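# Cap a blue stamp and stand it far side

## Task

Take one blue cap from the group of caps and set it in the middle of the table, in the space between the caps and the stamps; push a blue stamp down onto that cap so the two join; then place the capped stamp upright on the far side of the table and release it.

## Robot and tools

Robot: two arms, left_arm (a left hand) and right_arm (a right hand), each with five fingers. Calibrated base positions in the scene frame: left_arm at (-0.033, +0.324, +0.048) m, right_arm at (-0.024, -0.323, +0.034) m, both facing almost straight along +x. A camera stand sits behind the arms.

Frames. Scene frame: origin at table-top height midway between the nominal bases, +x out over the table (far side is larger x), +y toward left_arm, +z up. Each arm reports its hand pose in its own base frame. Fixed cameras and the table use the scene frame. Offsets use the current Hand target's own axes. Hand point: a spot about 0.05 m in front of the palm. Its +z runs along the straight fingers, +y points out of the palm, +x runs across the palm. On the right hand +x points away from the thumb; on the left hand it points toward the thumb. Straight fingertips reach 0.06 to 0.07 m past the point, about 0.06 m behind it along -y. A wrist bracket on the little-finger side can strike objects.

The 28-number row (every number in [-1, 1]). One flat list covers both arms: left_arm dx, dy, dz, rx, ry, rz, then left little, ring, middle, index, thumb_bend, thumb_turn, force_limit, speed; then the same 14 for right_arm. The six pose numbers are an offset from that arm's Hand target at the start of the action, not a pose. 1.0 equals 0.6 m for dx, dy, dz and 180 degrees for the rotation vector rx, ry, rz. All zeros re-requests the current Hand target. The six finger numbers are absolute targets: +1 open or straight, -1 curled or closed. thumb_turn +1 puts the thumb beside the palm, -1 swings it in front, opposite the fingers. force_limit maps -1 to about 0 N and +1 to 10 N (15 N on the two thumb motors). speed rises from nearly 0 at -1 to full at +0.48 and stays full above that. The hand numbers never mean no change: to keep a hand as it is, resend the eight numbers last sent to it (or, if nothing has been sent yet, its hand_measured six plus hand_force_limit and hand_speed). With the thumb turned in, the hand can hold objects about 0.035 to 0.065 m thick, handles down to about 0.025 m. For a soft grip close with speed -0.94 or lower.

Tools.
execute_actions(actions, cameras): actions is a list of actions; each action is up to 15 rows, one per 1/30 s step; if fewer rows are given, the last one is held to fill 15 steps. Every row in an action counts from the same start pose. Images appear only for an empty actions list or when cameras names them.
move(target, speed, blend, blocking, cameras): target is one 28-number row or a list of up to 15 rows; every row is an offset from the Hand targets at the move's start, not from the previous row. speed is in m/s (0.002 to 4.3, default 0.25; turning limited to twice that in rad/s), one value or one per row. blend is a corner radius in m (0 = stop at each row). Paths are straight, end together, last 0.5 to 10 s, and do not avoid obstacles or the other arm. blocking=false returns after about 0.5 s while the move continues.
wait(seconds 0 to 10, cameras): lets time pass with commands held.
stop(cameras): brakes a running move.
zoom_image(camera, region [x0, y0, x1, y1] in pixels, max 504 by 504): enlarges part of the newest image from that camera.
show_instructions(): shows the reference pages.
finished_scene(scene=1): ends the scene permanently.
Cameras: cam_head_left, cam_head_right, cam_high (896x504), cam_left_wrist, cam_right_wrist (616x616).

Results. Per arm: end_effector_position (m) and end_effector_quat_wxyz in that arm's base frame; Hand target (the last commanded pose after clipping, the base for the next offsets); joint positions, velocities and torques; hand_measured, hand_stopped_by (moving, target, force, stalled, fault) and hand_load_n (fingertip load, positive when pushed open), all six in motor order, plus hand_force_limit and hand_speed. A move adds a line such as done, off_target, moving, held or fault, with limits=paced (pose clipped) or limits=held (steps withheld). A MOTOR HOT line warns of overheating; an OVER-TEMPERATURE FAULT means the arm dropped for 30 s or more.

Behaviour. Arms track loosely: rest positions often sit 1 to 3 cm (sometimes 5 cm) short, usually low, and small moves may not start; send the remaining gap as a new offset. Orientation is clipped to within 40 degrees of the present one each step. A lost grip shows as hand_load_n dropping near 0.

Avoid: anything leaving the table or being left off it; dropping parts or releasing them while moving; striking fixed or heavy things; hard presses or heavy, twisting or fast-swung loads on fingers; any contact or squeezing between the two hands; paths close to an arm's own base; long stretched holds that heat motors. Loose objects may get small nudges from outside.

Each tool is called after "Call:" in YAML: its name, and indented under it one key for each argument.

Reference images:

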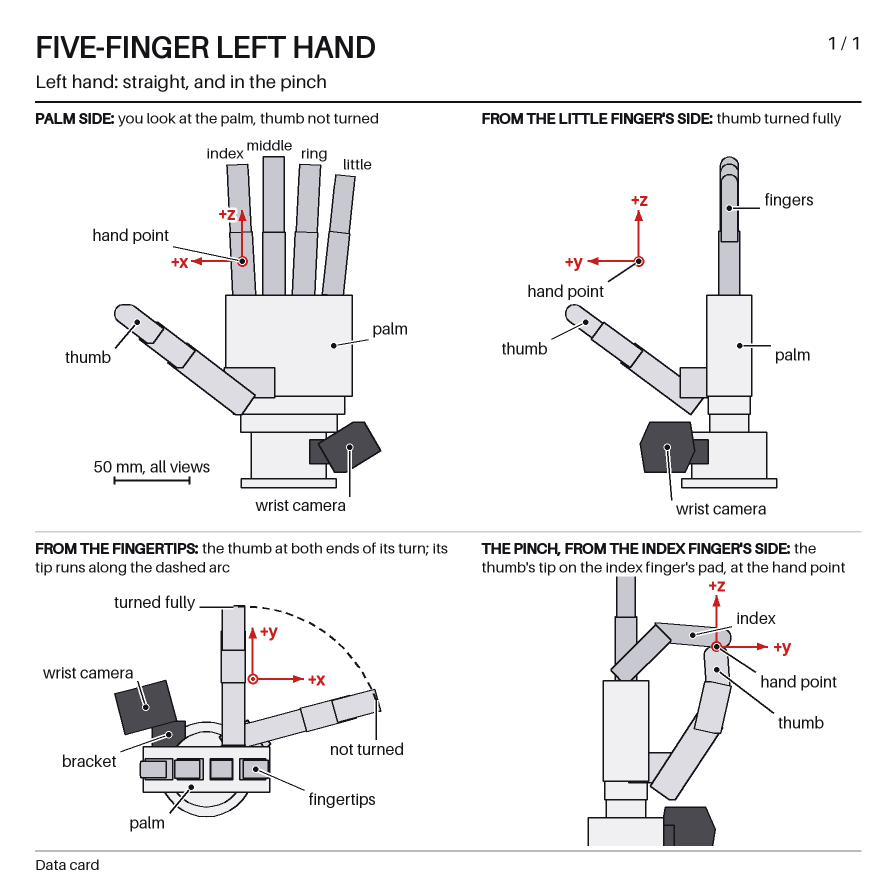

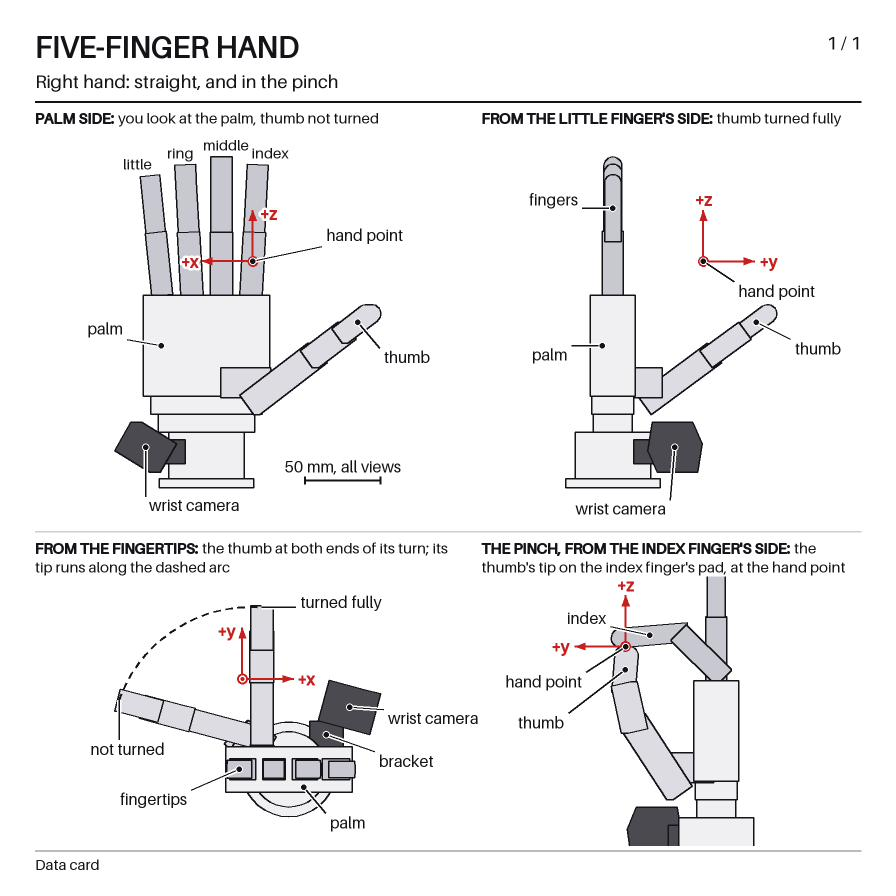

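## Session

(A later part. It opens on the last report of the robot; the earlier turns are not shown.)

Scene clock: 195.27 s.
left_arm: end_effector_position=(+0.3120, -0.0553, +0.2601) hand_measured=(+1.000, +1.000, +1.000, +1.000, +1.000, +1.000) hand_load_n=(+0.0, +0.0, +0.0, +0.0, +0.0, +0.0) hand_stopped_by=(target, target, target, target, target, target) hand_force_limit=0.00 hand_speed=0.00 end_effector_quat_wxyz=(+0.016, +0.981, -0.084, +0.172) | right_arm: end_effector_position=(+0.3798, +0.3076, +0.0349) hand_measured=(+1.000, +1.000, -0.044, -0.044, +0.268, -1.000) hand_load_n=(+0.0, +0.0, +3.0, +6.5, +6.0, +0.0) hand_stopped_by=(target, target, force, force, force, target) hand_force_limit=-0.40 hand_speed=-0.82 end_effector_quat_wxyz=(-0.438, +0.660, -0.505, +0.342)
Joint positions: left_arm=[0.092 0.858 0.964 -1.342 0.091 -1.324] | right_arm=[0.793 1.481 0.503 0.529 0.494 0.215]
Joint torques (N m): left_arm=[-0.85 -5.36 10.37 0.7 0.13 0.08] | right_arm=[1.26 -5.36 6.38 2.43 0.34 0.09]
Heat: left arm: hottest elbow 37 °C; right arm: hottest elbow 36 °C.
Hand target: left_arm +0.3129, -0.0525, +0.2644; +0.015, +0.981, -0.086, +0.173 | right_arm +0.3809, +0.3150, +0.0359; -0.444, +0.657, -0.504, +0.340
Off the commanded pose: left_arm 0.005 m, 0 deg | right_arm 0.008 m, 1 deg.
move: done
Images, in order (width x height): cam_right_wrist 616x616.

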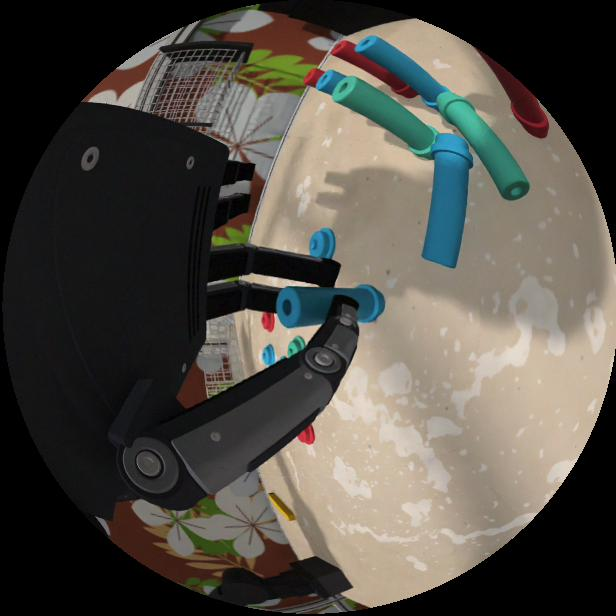

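Call:
move:
  target: [0,0,0,0,0,0,1,1,1,1,1,1,0,0,0,-0.13,-0.0525,0,0,0,1,1,-0.4,-0.4,0,-1,-0.4,-0.82]
  speed: 0.1
  cameras: ["all"]

Call:
zoom_image:
  camera: "cam_head_left"
  region: [480, 260, 600, 360]

Call:
zoom_image:
  camera: "cam_high"
  region: [360, 230, 480, 330]

Call:
zoom_image:
  camera: "cam_left_wrist"
  region: [60, 200, 260, 400]

Scene clock: 198.87 s.
left_arm: end_effector_position=(+0.3120, -0.0553, +0.2601) hand_measured=(+1.000, +1.000, +1.000, +1.000, +1.000, +1.000) hand_load_n=(+0.0, +0.0, +0.0, +0.0, +0.0, +0.0) hand_stopped_by=(target, target, target, target, target, target) hand_force_limit=0.00 hand_speed=0.00 end_effector_quat_wxyz=(+0.016, +0.981, -0.084, +0.172) | right_arm: end_effector_position=(+0.3687, +0.2962, +0.0904) hand_measured=(+1.000, +1.000, -0.044, -0.044, +0.268, -1.000) hand_load_n=(+0.0, +0.0, +1.5, +6.0, +5.5, +0.0) hand_stopped_by=(target, target, force, force, force, target) hand_force_limit=-0.40 hand_speed=-0.82 end_effector_quat_wxyz=(-0.419, +0.672, -0.507, +0.340)
Joint positions: left_arm=[0.092 0.858 0.964 -1.342 0.091 -1.324] | right_arm=[0.793 1.263 0.551 0.217 0.494 0.215]
Joint torques (N m): left_arm=[-0.73 -5.36 10.37 0.72 0.12 0.08] | right_arm=[1.03 -7.18 11 1.26 0.32 0.17]
Heat: left arm: hottest elbow 37 °C; right arm: hottest elbow 36 °C.
Hand target: left_arm +0.3129, -0.0525, +0.2644; +0.015, +0.981, -0.086, +0.173 | right_arm +0.3809, +0.3149, +0.1200; -0.444, +0.657, -0.504, +0.340
Off the commanded pose: left_arm 0.005 m, 0 deg | right_arm 0.037 m, 3 deg.
move: off_target (right_arm)

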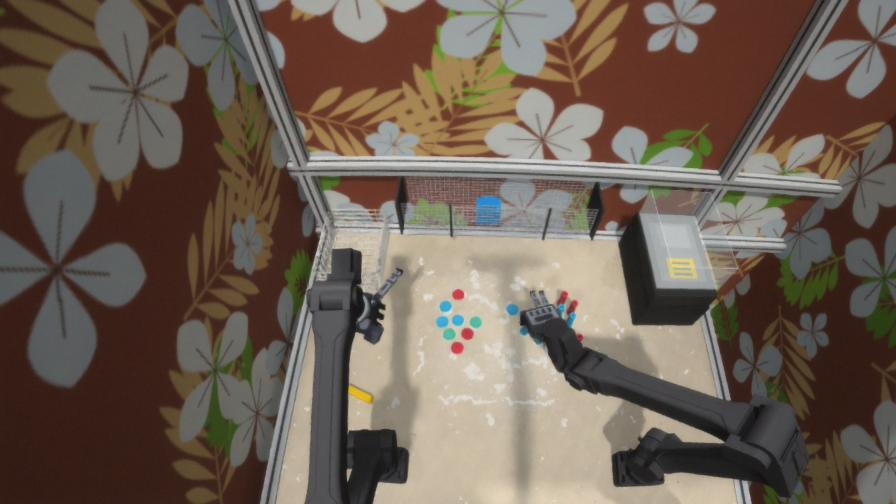

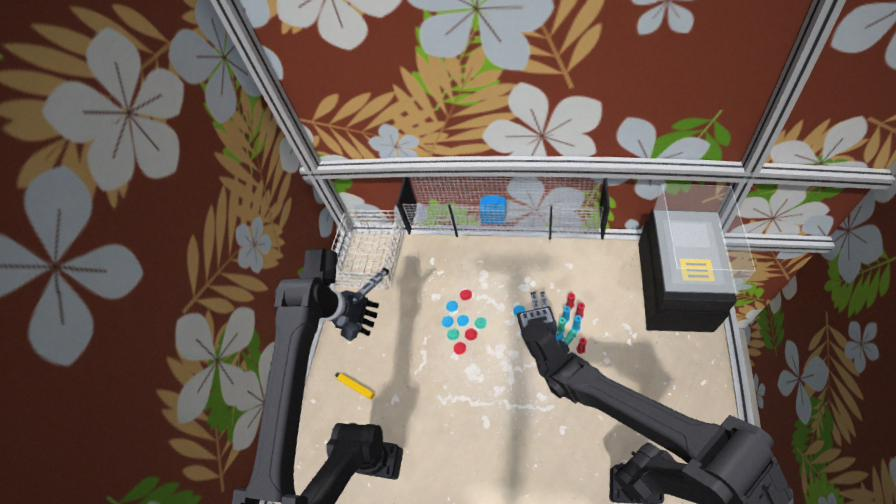

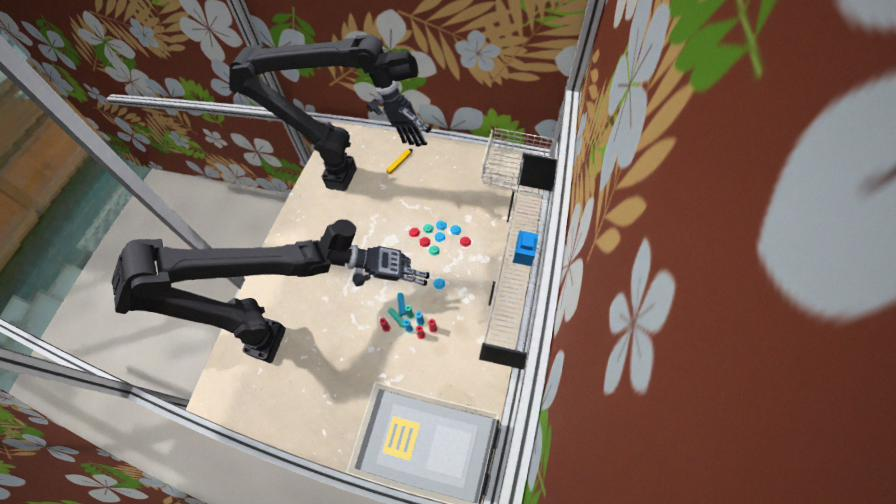

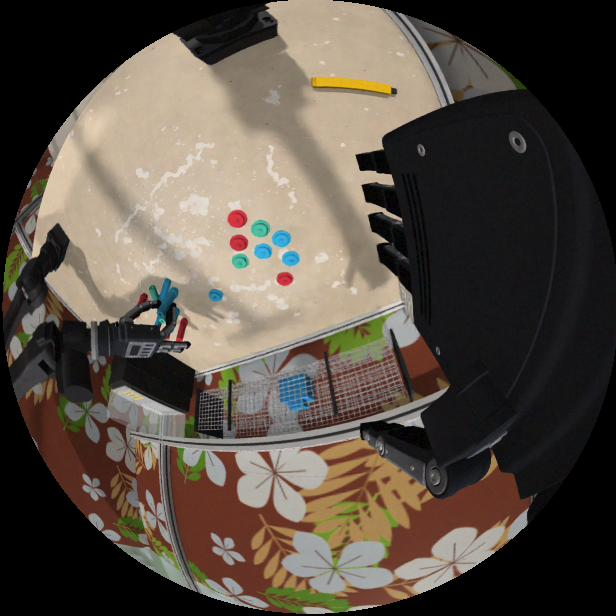

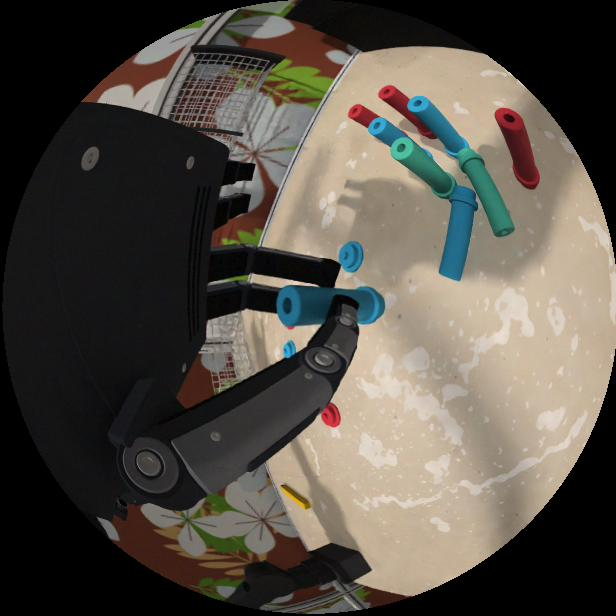

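Scaled by 4.200.

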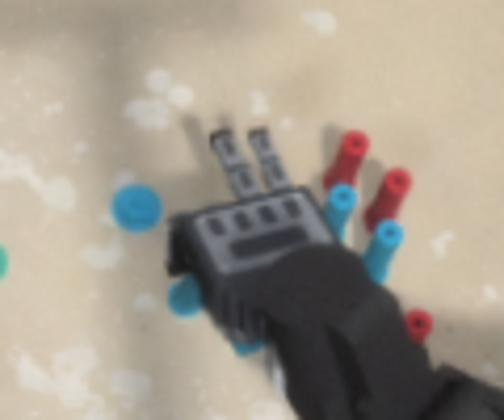

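Scaled by 4.200.

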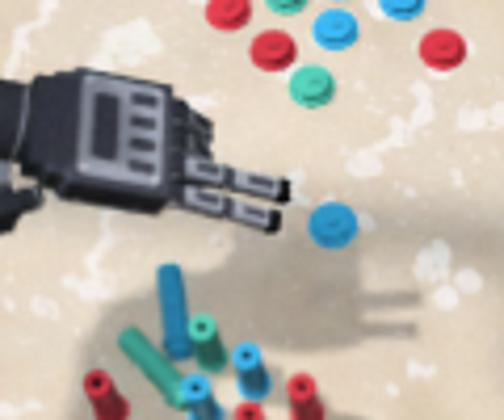

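Scaled by 2.520 from the camera's 616x616 image, which has a finer 880x880 frame.

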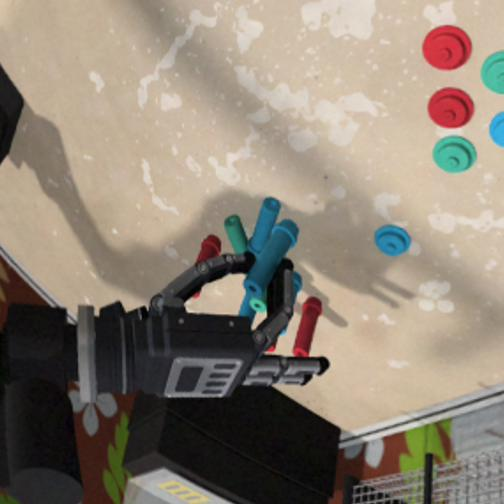

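Call:
move:
  target:
    - [0,0,0,0,0,0,1,1,1,1,1,1,0,0,0.0245,-0.0515,0.1273,0,0,0,1,1,-0.4,-0.4,0,-1,-0.4,-0.82]
    - [0,0,0,0,0,0,1,1,1,1,1,1,0,0,0.0245,0.0203,0.1563,0,0,0,1,1,-0.4,-0.4,0,-1,-0.4,-0.82]
  speed: 0.1
  cameras: ["all"]

Call:
zoom_image:
  camera: "cam_head_left"
  region: [470, 250, 570, 350]

Call:
zoom_image:
  camera: "cam_right_wrist"
  region: [240, 200, 440, 400]

Call:
zoom_image:
  camera: "cam_left_wrist"
  region: [80, 220, 280, 420]

Scene clock: 205.20 s.
left_arm: end_effector_position=(+0.3120, -0.0553, +0.2601) hand_measured=(+1.000, +1.000, +1.000, +1.000, +1.000, +1.000) hand_load_n=(+0.0, +0.0, +0.0, +0.0, +0.0, +0.0) hand_stopped_by=(target, target, target, target, target, target) hand_force_limit=0.00 hand_speed=0.00 end_effector_quat_wxyz=(+0.016, +0.981, -0.084, +0.172) | right_arm: end_effector_position=(+0.4564, +0.3221, +0.0707) hand_measured=(+1.000, +1.000, -0.044, -0.044, +0.268, -1.000) hand_load_n=(+0.0, +0.0, +2.0, +6.0, +5.5, +0.0) hand_stopped_by=(target, target, force, force, force, target) hand_force_limit=-0.40 hand_speed=-0.82 end_effector_quat_wxyz=(-0.439, +0.661, -0.507, +0.335)
Joint positions: left_arm=[0.092 0.858 0.964 -1.342 0.091 -1.324] | right_arm=[0.676 1.53 0.712 0.387 0.377 0.17]
Joint torques (N m): left_arm=[-0.79 -5.36 10.35 0.73 0.13 0.08] | right_arm=[-0.38 -8.7 7.36 2.65 0.09 0.02]
Heat: left arm: hottest elbow 37 °C; right arm: hottest elbow 36 °C.
Hand target: left_arm +0.3129, -0.0525, +0.2644; +0.015, +0.981, -0.086, +0.173 | right_arm +0.4642, +0.3222, +0.0736; -0.444, +0.658, -0.504, +0.340
Off the commanded pose: left_arm 0.005 m, 0 deg | right_arm 0.008 m, 1 deg.
move: done

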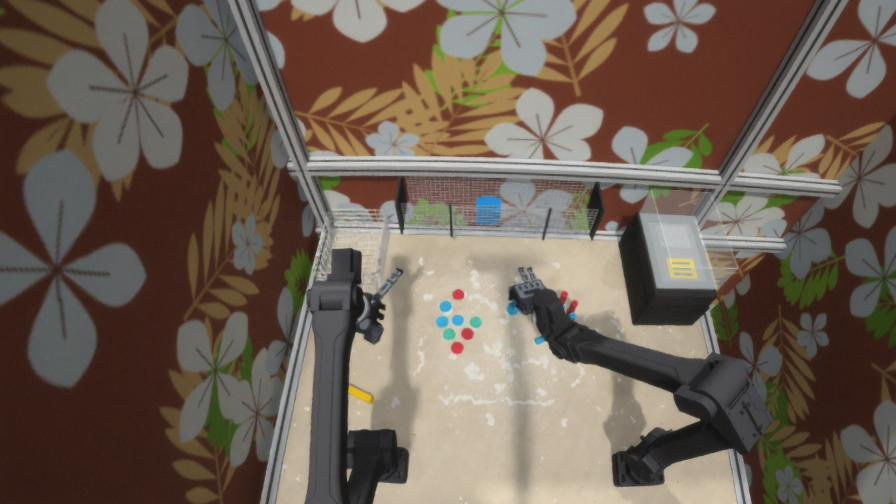

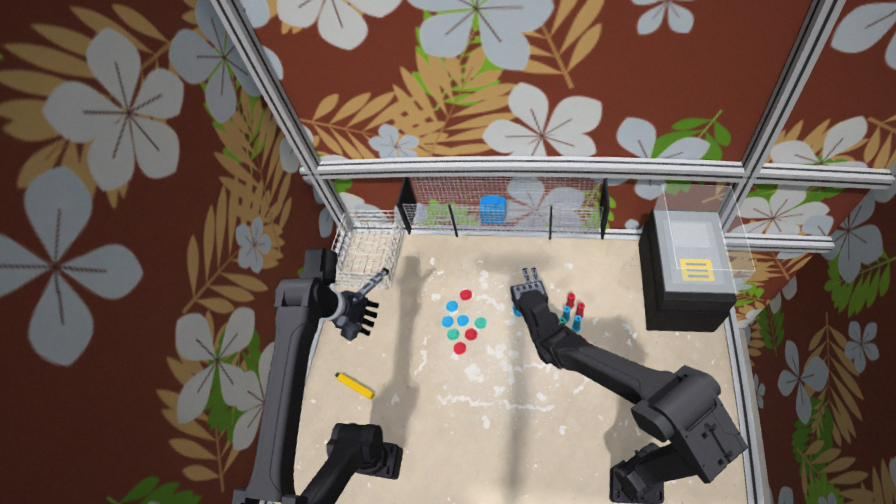

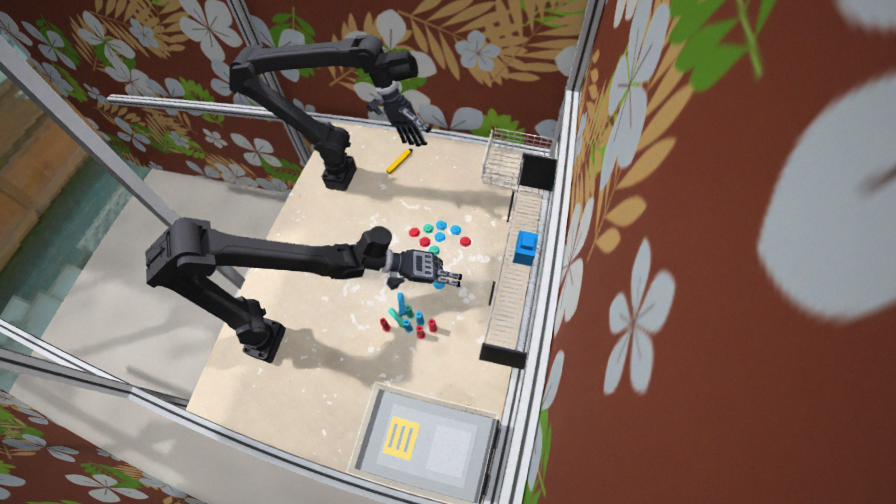

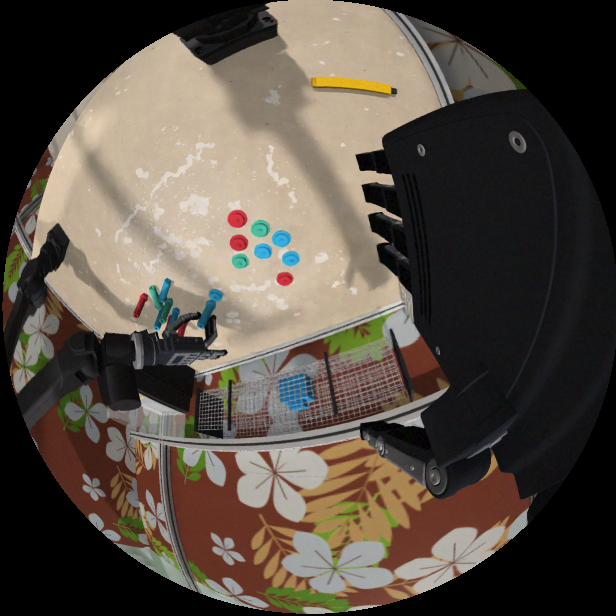

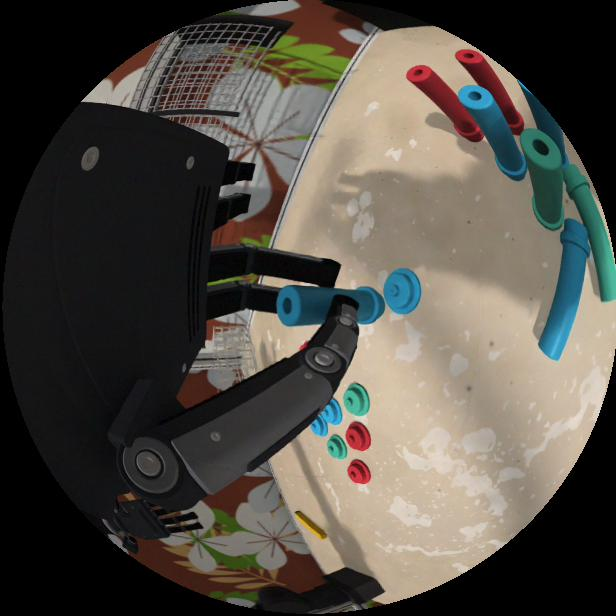

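Scaled by 5.040.

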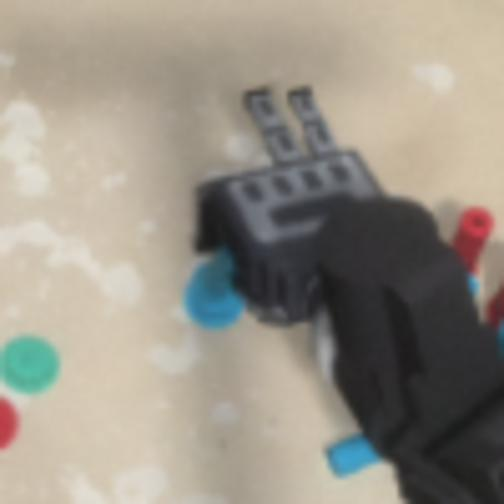

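Scaled by 2.520 from the camera's 616x616 image, which has a finer 880x880 frame.

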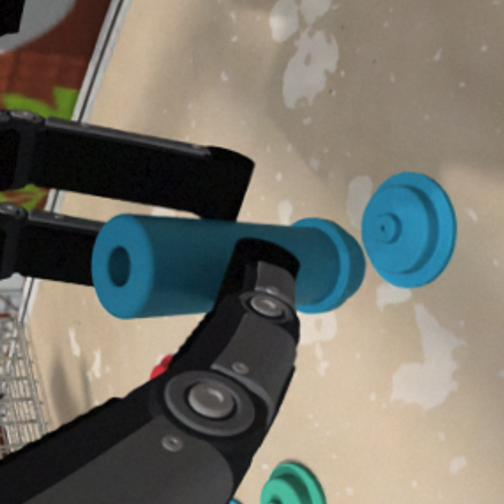

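Scaled by 2.520 from the camera's 616x616 image, which has a finer 880x880 frame.

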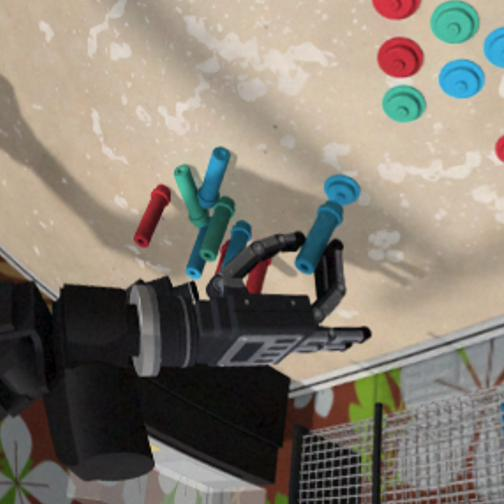

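Call:
move:
  target: [0,0,0,0,0,0,1,1,1,1,1,1,0,0,0.0128,0.0208,0.0148,0,0,0,1,1,-0.4,-0.4,0,-1,-0.4,-0.82]
  speed: 0.06
  cameras: ["cam_head_left","cam_head_right","cam_left_wrist","cam_right_wrist"]

Call:
zoom_image:
  camera: "cam_head_left"
  region: [490, 280, 550, 340]

Call:
zoom_image:
  camera: "cam_right_wrist"
  region: [260, 220, 420, 380]

Call:
zoom_image:
  camera: "cam_left_wrist"
  region: [180, 260, 260, 340]

Scene clock: 208.40 s.
left_arm: end_effector_position=(+0.3120, -0.0553, +0.2601) hand_measured=(+1.000, +1.000, +1.000, +1.000, +1.000, +1.000) hand_load_n=(+0.0, +0.0, +0.0, -0.5, +0.0, +0.0) hand_stopped_by=(target, target, target, target, target, target) hand_force_limit=0.00 hand_speed=0.00 end_effector_quat_wxyz=(+0.016, +0.981, -0.084, +0.172) | right_arm: end_effector_position=(+0.4660, +0.3192, +0.0623) hand_measured=(+1.000, +1.000, -0.044, -0.044, +0.268, -1.000) hand_load_n=(+0.0, +0.0, +2.0, +6.5, +5.5, +0.0) hand_stopped_by=(target, target, force, force, force, target) hand_force_limit=-0.40 hand_speed=-0.82 end_effector_quat_wxyz=(-0.445, +0.658, -0.506, +0.336)
Joint positions: left_arm=[0.092 0.858 0.964 -1.342 0.091 -1.324] | right_arm=[0.655 1.567 0.712 0.44 0.358 0.162]
Joint torques (N m): left_arm=[-0.73 -5.36 10.37 0.7 0.13 0.08] | right_arm=[0.21 -8.7 6.27 2.63 -0.02 0.03]
Heat: left arm: hottest elbow 37 °C; right arm: hottest elbow 36 °C.
Hand target: left_arm +0.3129, -0.0525, +0.2644; +0.015, +0.981, -0.086, +0.173 | right_arm +0.4697, +0.3156, +0.0586; -0.444, +0.657, -0.505, +0.340
Off the commanded pose: left_arm 0.005 m, 0 deg | right_arm 0.006 m, 0 deg.
move: done
Images, in order (width x height): cam_head_left 896x504, cam_head_right 896x504, cam_left_wrist 616x616, cam_right_wrist 616x616.

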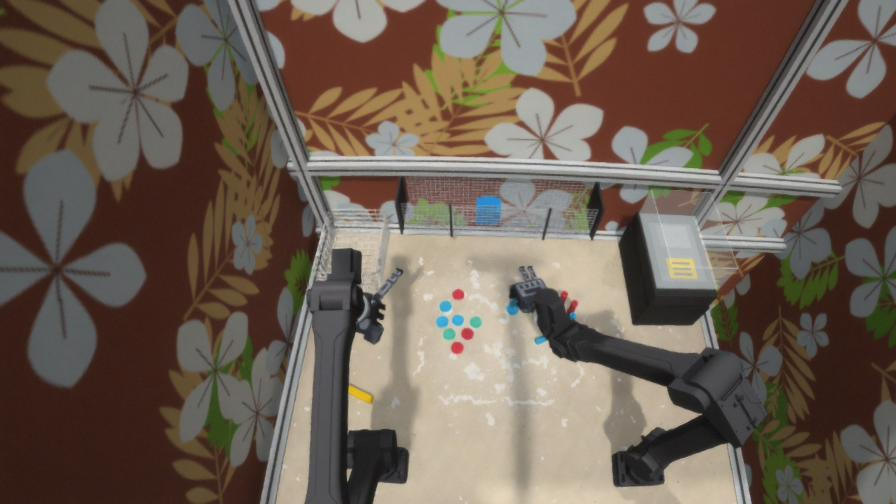

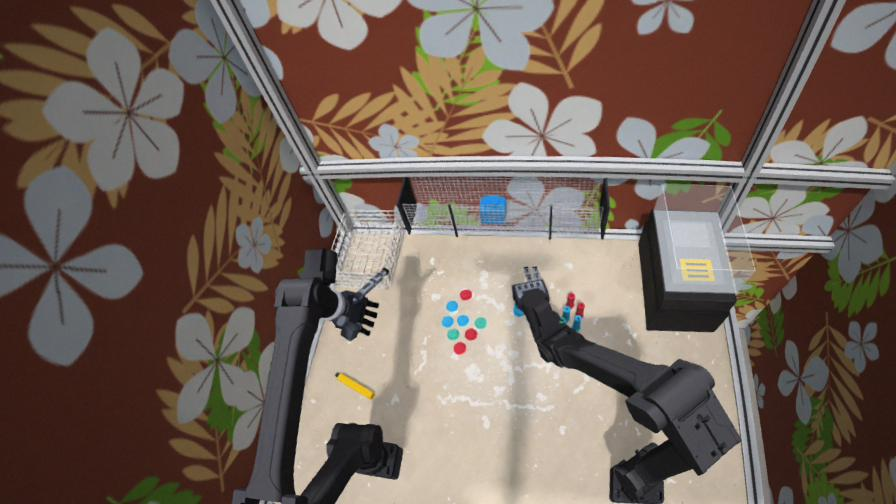

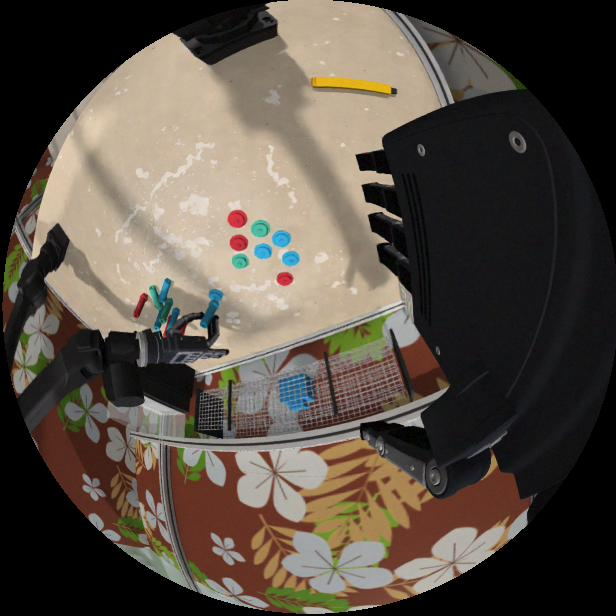

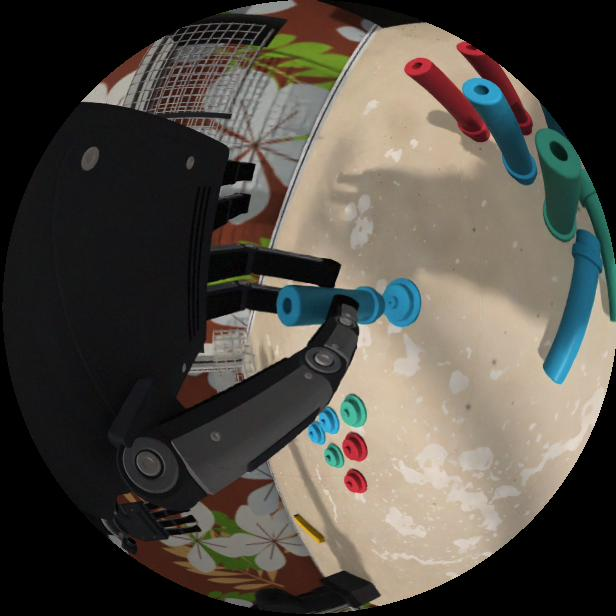

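Scaled by 8.400.

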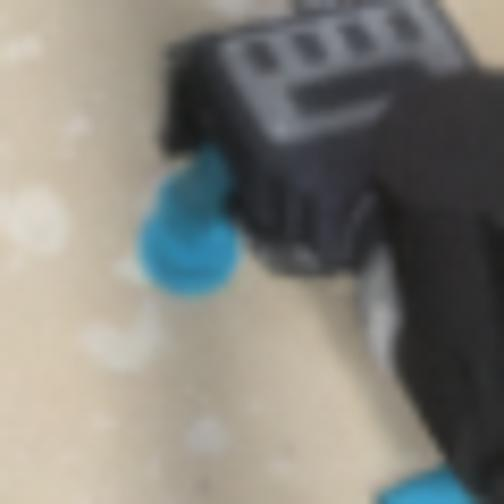

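Scaled by 3.150 from the camera's 616x616 image, which has a finer 880x880 frame.

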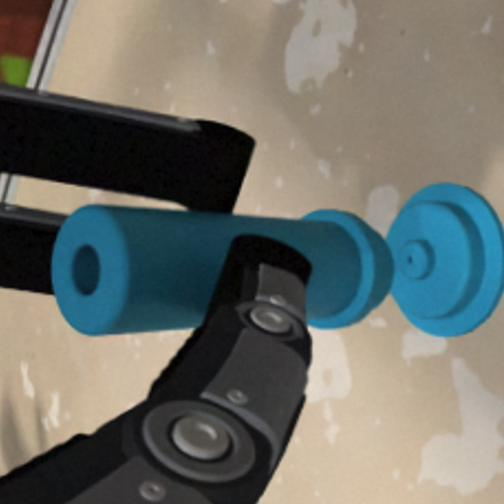

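Scaled by 6.300 from the camera's 616x616 image, which has a finer 880x880 frame.

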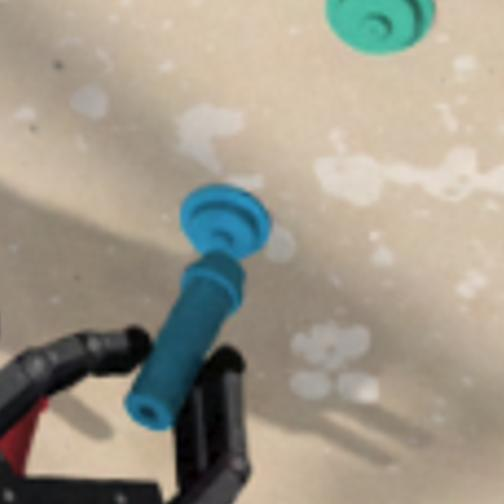

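Call:
move:
  target: [0,0,0,0,0,0,1,1,1,1,1,1,0,0,0.003,0.0139,0.0056,0,0,0,1,1,-0.4,-0.4,0,-1,-0.4,-0.82]
  speed: 0.05
  cameras: ["cam_head_left","cam_head_right","cam_left_wrist","cam_right_wrist"]

Call:
zoom_image:
  camera: "cam_right_wrist"
  region: [320, 240, 440, 360]

Call:
zoom_image:
  camera: "cam_left_wrist"
  region: [180, 260, 260, 340]

Call:
zoom_image:
  camera: "cam_head_left"
  region: [490, 280, 550, 340]

Scene clock: 214.83 s.
left_arm: end_effector_position=(+0.3120, -0.0553, +0.2601) hand_measured=(+1.000, +1.000, +1.000, +1.000, +1.000, +1.000) hand_load_n=(+0.0, -0.5, +0.0, +0.0, -0.5, +0.0) hand_stopped_by=(target, target, target, target, target, target) hand_force_limit=0.00 hand_speed=0.00 end_effector_quat_wxyz=(+0.016, +0.981, -0.084, +0.172) | right_arm: end_effector_position=(+0.4673, +0.3187, +0.0546) hand_measured=(+1.000, +1.000, -0.044, -0.044, +0.268, -1.000) hand_load_n=(+0.0, -0.5, +2.0, +6.0, +5.5, +0.0) hand_stopped_by=(target, target, force, force, force, target) hand_force_limit=-0.40 hand_speed=-0.82 end_effector_quat_wxyz=(-0.446, +0.657, -0.506, +0.336)
Joint positions: left_arm=[0.092 0.858 0.964 -1.342 0.091 -1.324] | right_arm=[0.652 1.589 0.706 0.471 0.354 0.16]
Joint torques (N m): left_arm=[-0.79 -5.42 10.39 0.7 0.13 0.08] | right_arm=[0.67 -7.41 5.59 2.82 0.03 0.02]
Heat: left arm: hottest elbow 37 °C; right arm: hottest elbow 36 °C.
Hand target: left_arm +0.3129, -0.0525, +0.2644; +0.015, +0.981, -0.086, +0.173 | right_arm +0.4702, +0.3139, +0.0497; -0.444, +0.658, -0.504, +0.340
Off the commanded pose: left_arm 0.005 m, 0 deg | right_arm 0.008 m, 0 deg.
move: done
Images, in order (width x height): cam_head_left 896x504, cam_head_right 896x504, cam_left_wrist 616x616, cam_right_wrist 616x616.

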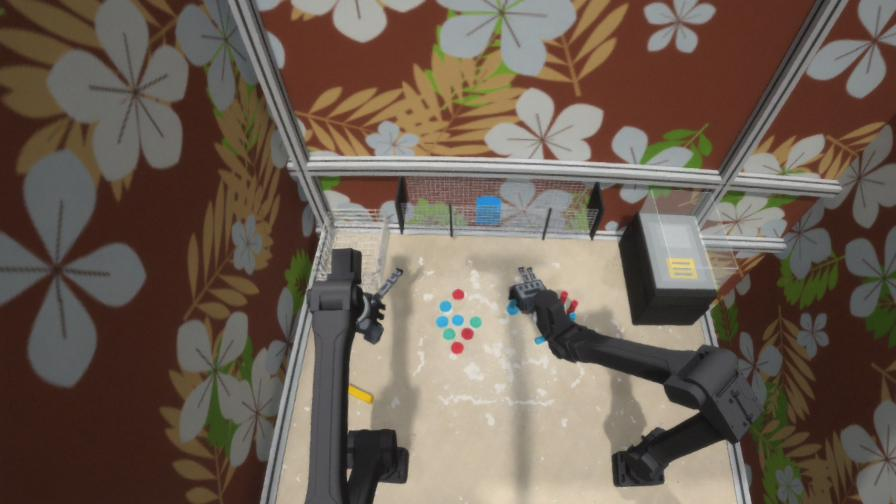

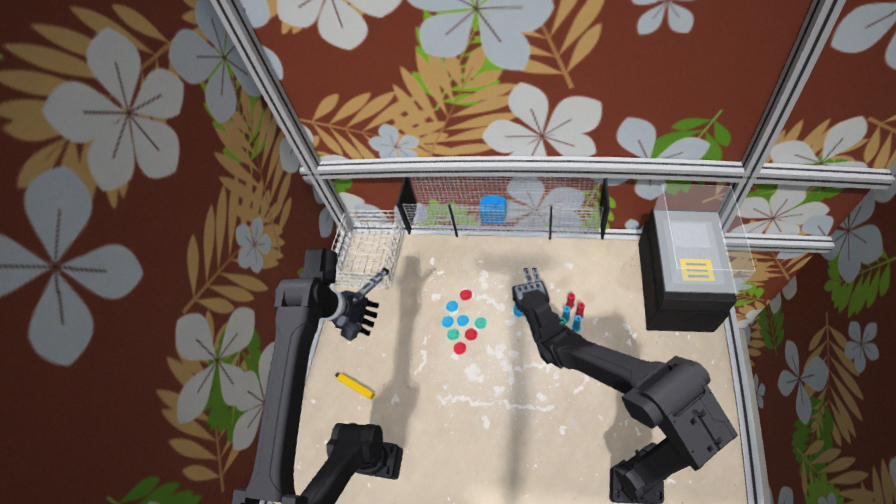

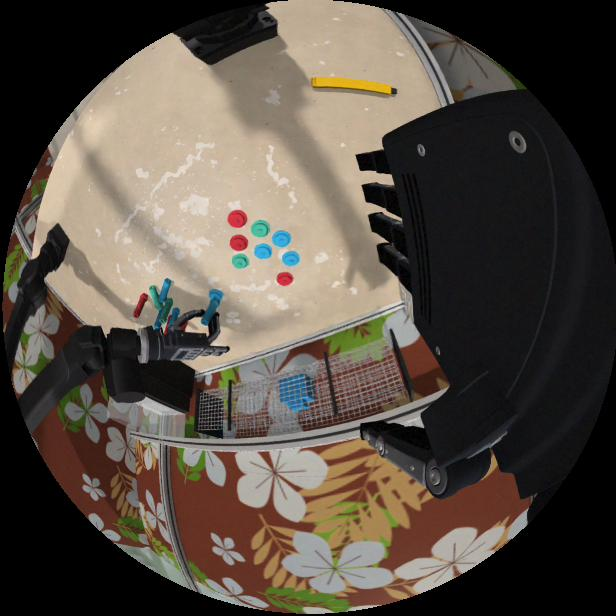

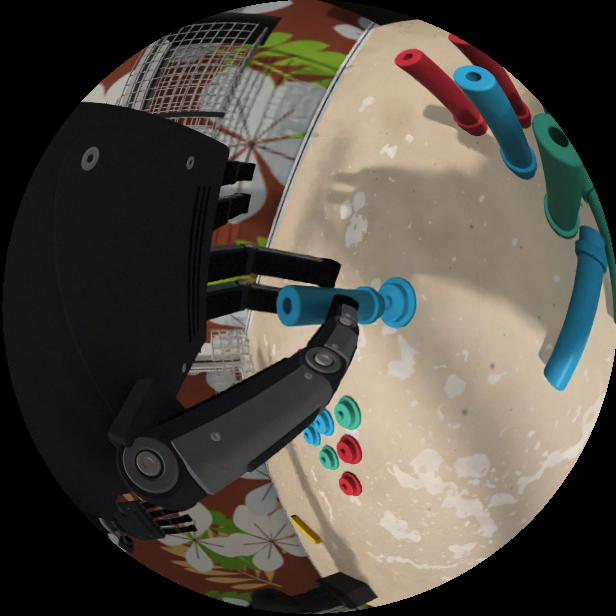

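Scaled by 4.200 from the camera's 616x616 image, which has a finer 880x880 frame.

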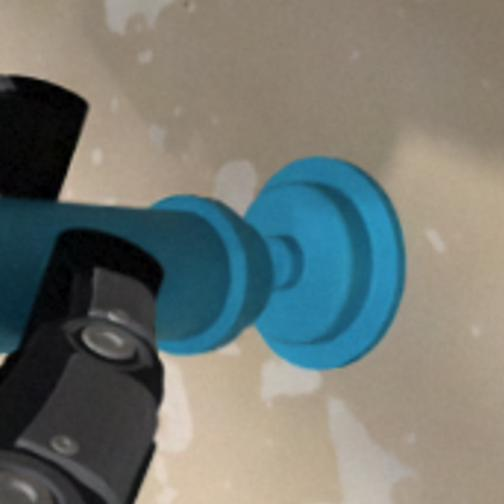

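Scaled by 6.300 from the camera's 616x616 image, which has a finer 880x880 frame.

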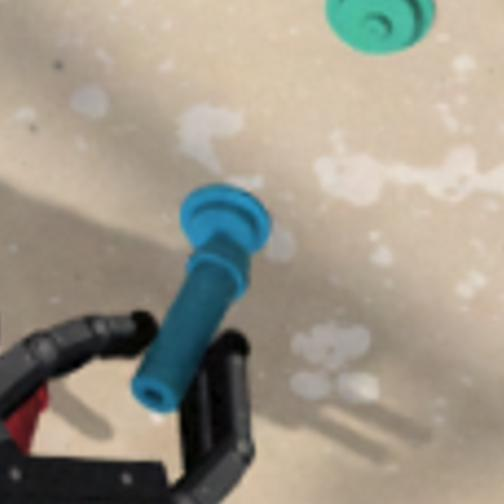

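Scaled by 8.400.

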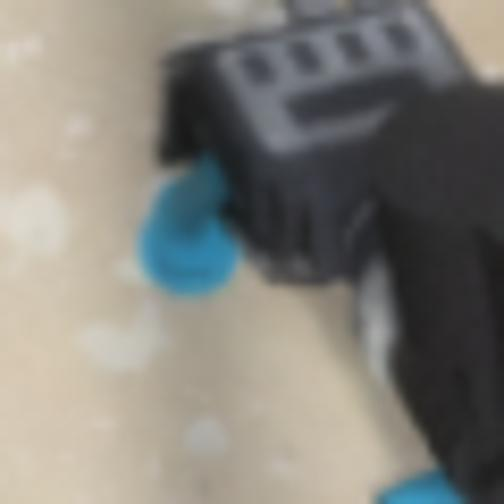

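Call:
move:
  target: [0,0,0,0,0,0,1,1,1,1,1,1,0,0,0.0083,0.0028,-0.0068,0,0,0,1,1,-0.4,-0.4,0,-1,-0.4,-0.82]
  speed: 0.05
  cameras: ["cam_head_left","cam_left_wrist","cam_right_wrist"]

Call:
zoom_image:
  camera: "cam_right_wrist"
  region: [320, 240, 440, 360]

Call:
zoom_image:
  camera: "cam_left_wrist"
  region: [180, 260, 260, 340]

Call:
zoom_image:
  camera: "cam_head_left"
  region: [490, 280, 550, 340]

Scene clock: 222.10 s.
left_arm: end_effector_position=(+0.3120, -0.0553, +0.2601) hand_measured=(+1.000, +1.000, +1.000, +1.000, +1.000, +1.000) hand_load_n=(+0.0, +0.0, +0.0, +0.0, +0.0, +0.0) hand_stopped_by=(target, target, target, target, target, target) hand_force_limit=0.00 hand_speed=0.00 end_effector_quat_wxyz=(+0.016, +0.981, -0.084, +0.172) | right_arm: end_effector_position=(+0.4638, +0.3124, +0.0483) hand_measured=(+1.000, +1.000, -0.044, -0.044, +0.268, -1.000) hand_load_n=(+0.0, +0.0, +2.0, +6.5, +5.5, +0.0) hand_stopped_by=(target, target, force, force, force, target) hand_force_limit=-0.40 hand_speed=-0.82 end_effector_quat_wxyz=(-0.442, +0.660, -0.507, +0.335)
Joint positions: left_arm=[0.092 0.858 0.964 -1.342 0.091 -1.324] | right_arm=[0.645 1.589 0.69 0.477 0.347 0.157]
Joint torques (N m): left_arm=[-0.85 -5.36 10.39 0.7 0.13 0.08] | right_arm=[-0.38 -8.88 5.6 2.58 0.06 0.01]
Heat: left arm: hottest elbow 37 °C; right arm: hottest elbow 36 °C.
Hand target: left_arm +0.3129, -0.0525, +0.2644; +0.015, +0.981, -0.086, +0.173 | right_arm +0.4670, +0.3080, +0.0495; -0.444, +0.658, -0.504, +0.340
Off the commanded pose: left_arm 0.005 m, 0 deg | right_arm 0.006 m, 1 deg.
move: done
Images, in order (width x height): cam_head_left 896x504, cam_left_wrist 616x616, cam_right_wrist 616x616.

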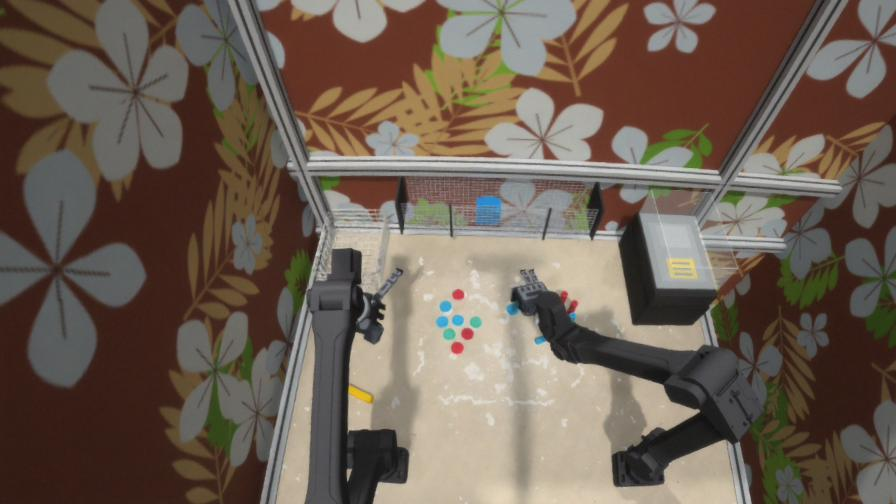

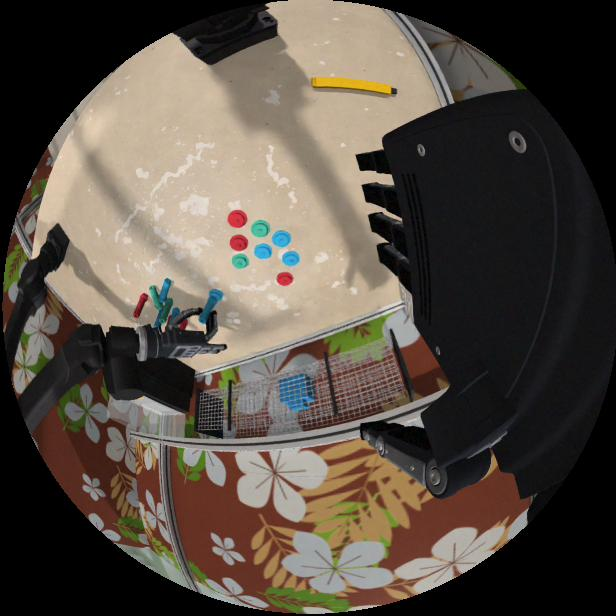

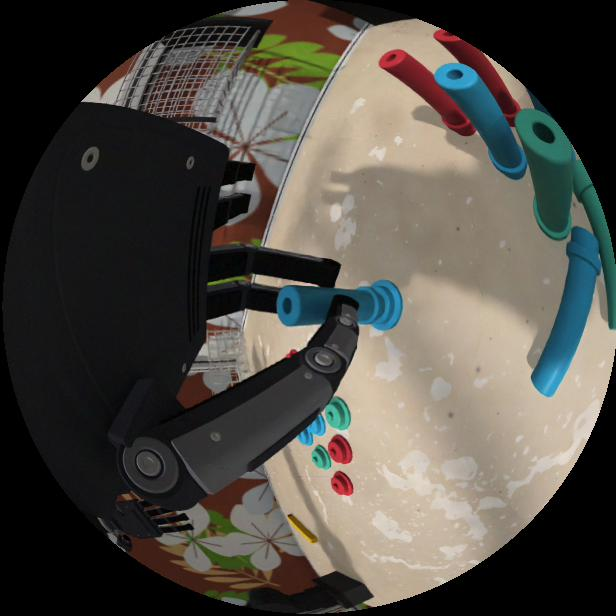

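Scaled by 4.200 from the camera's 616x616 image, which has a finer 880x880 frame.

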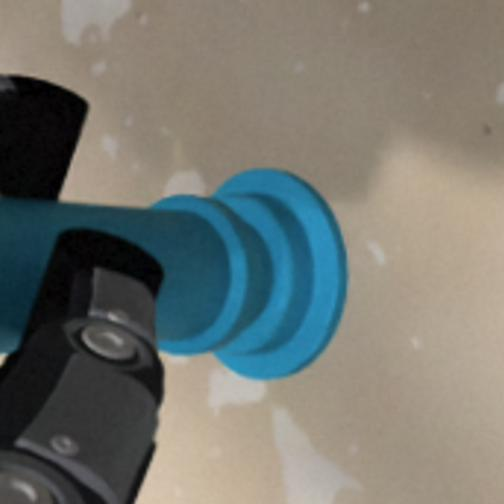

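Scaled by 6.300 from the camera's 616x616 image, which has a finer 880x880 frame.

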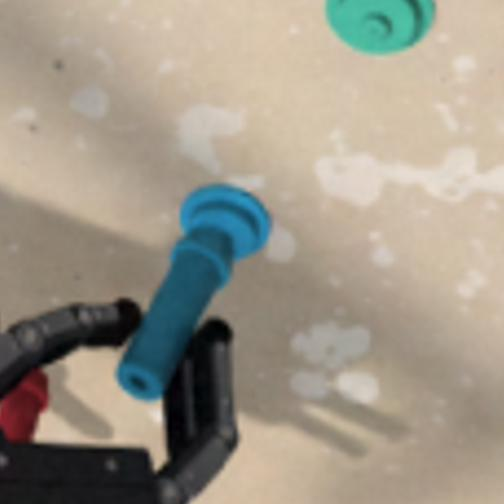

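Scaled by 8.400.

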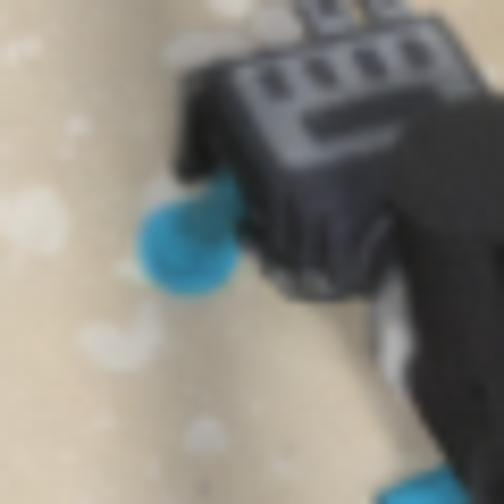

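Call:
zoom_image:
  camera: "cam_right_wrist"
  region: [350, 270, 410, 330]

Call:
zoom_image:
  camera: "cam_left_wrist"
  region: [195, 280, 235, 320]

Scaled by 8.400 from the camera's 616x616 image, which has a finer 880x880 frame.

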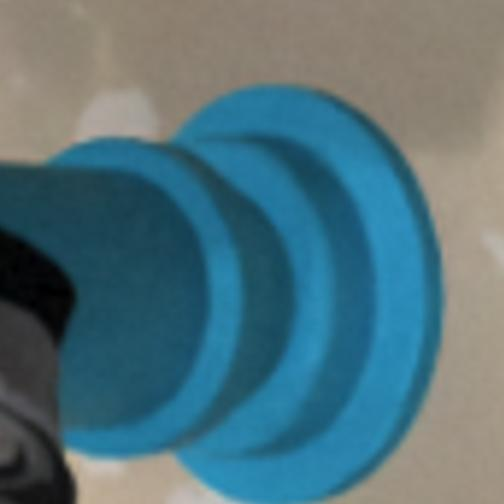

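Scaled by 12.600 from the camera's 616x616 image, which has a finer 880x880 frame.

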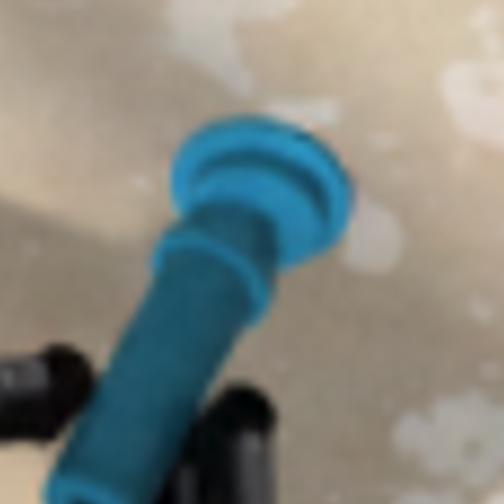

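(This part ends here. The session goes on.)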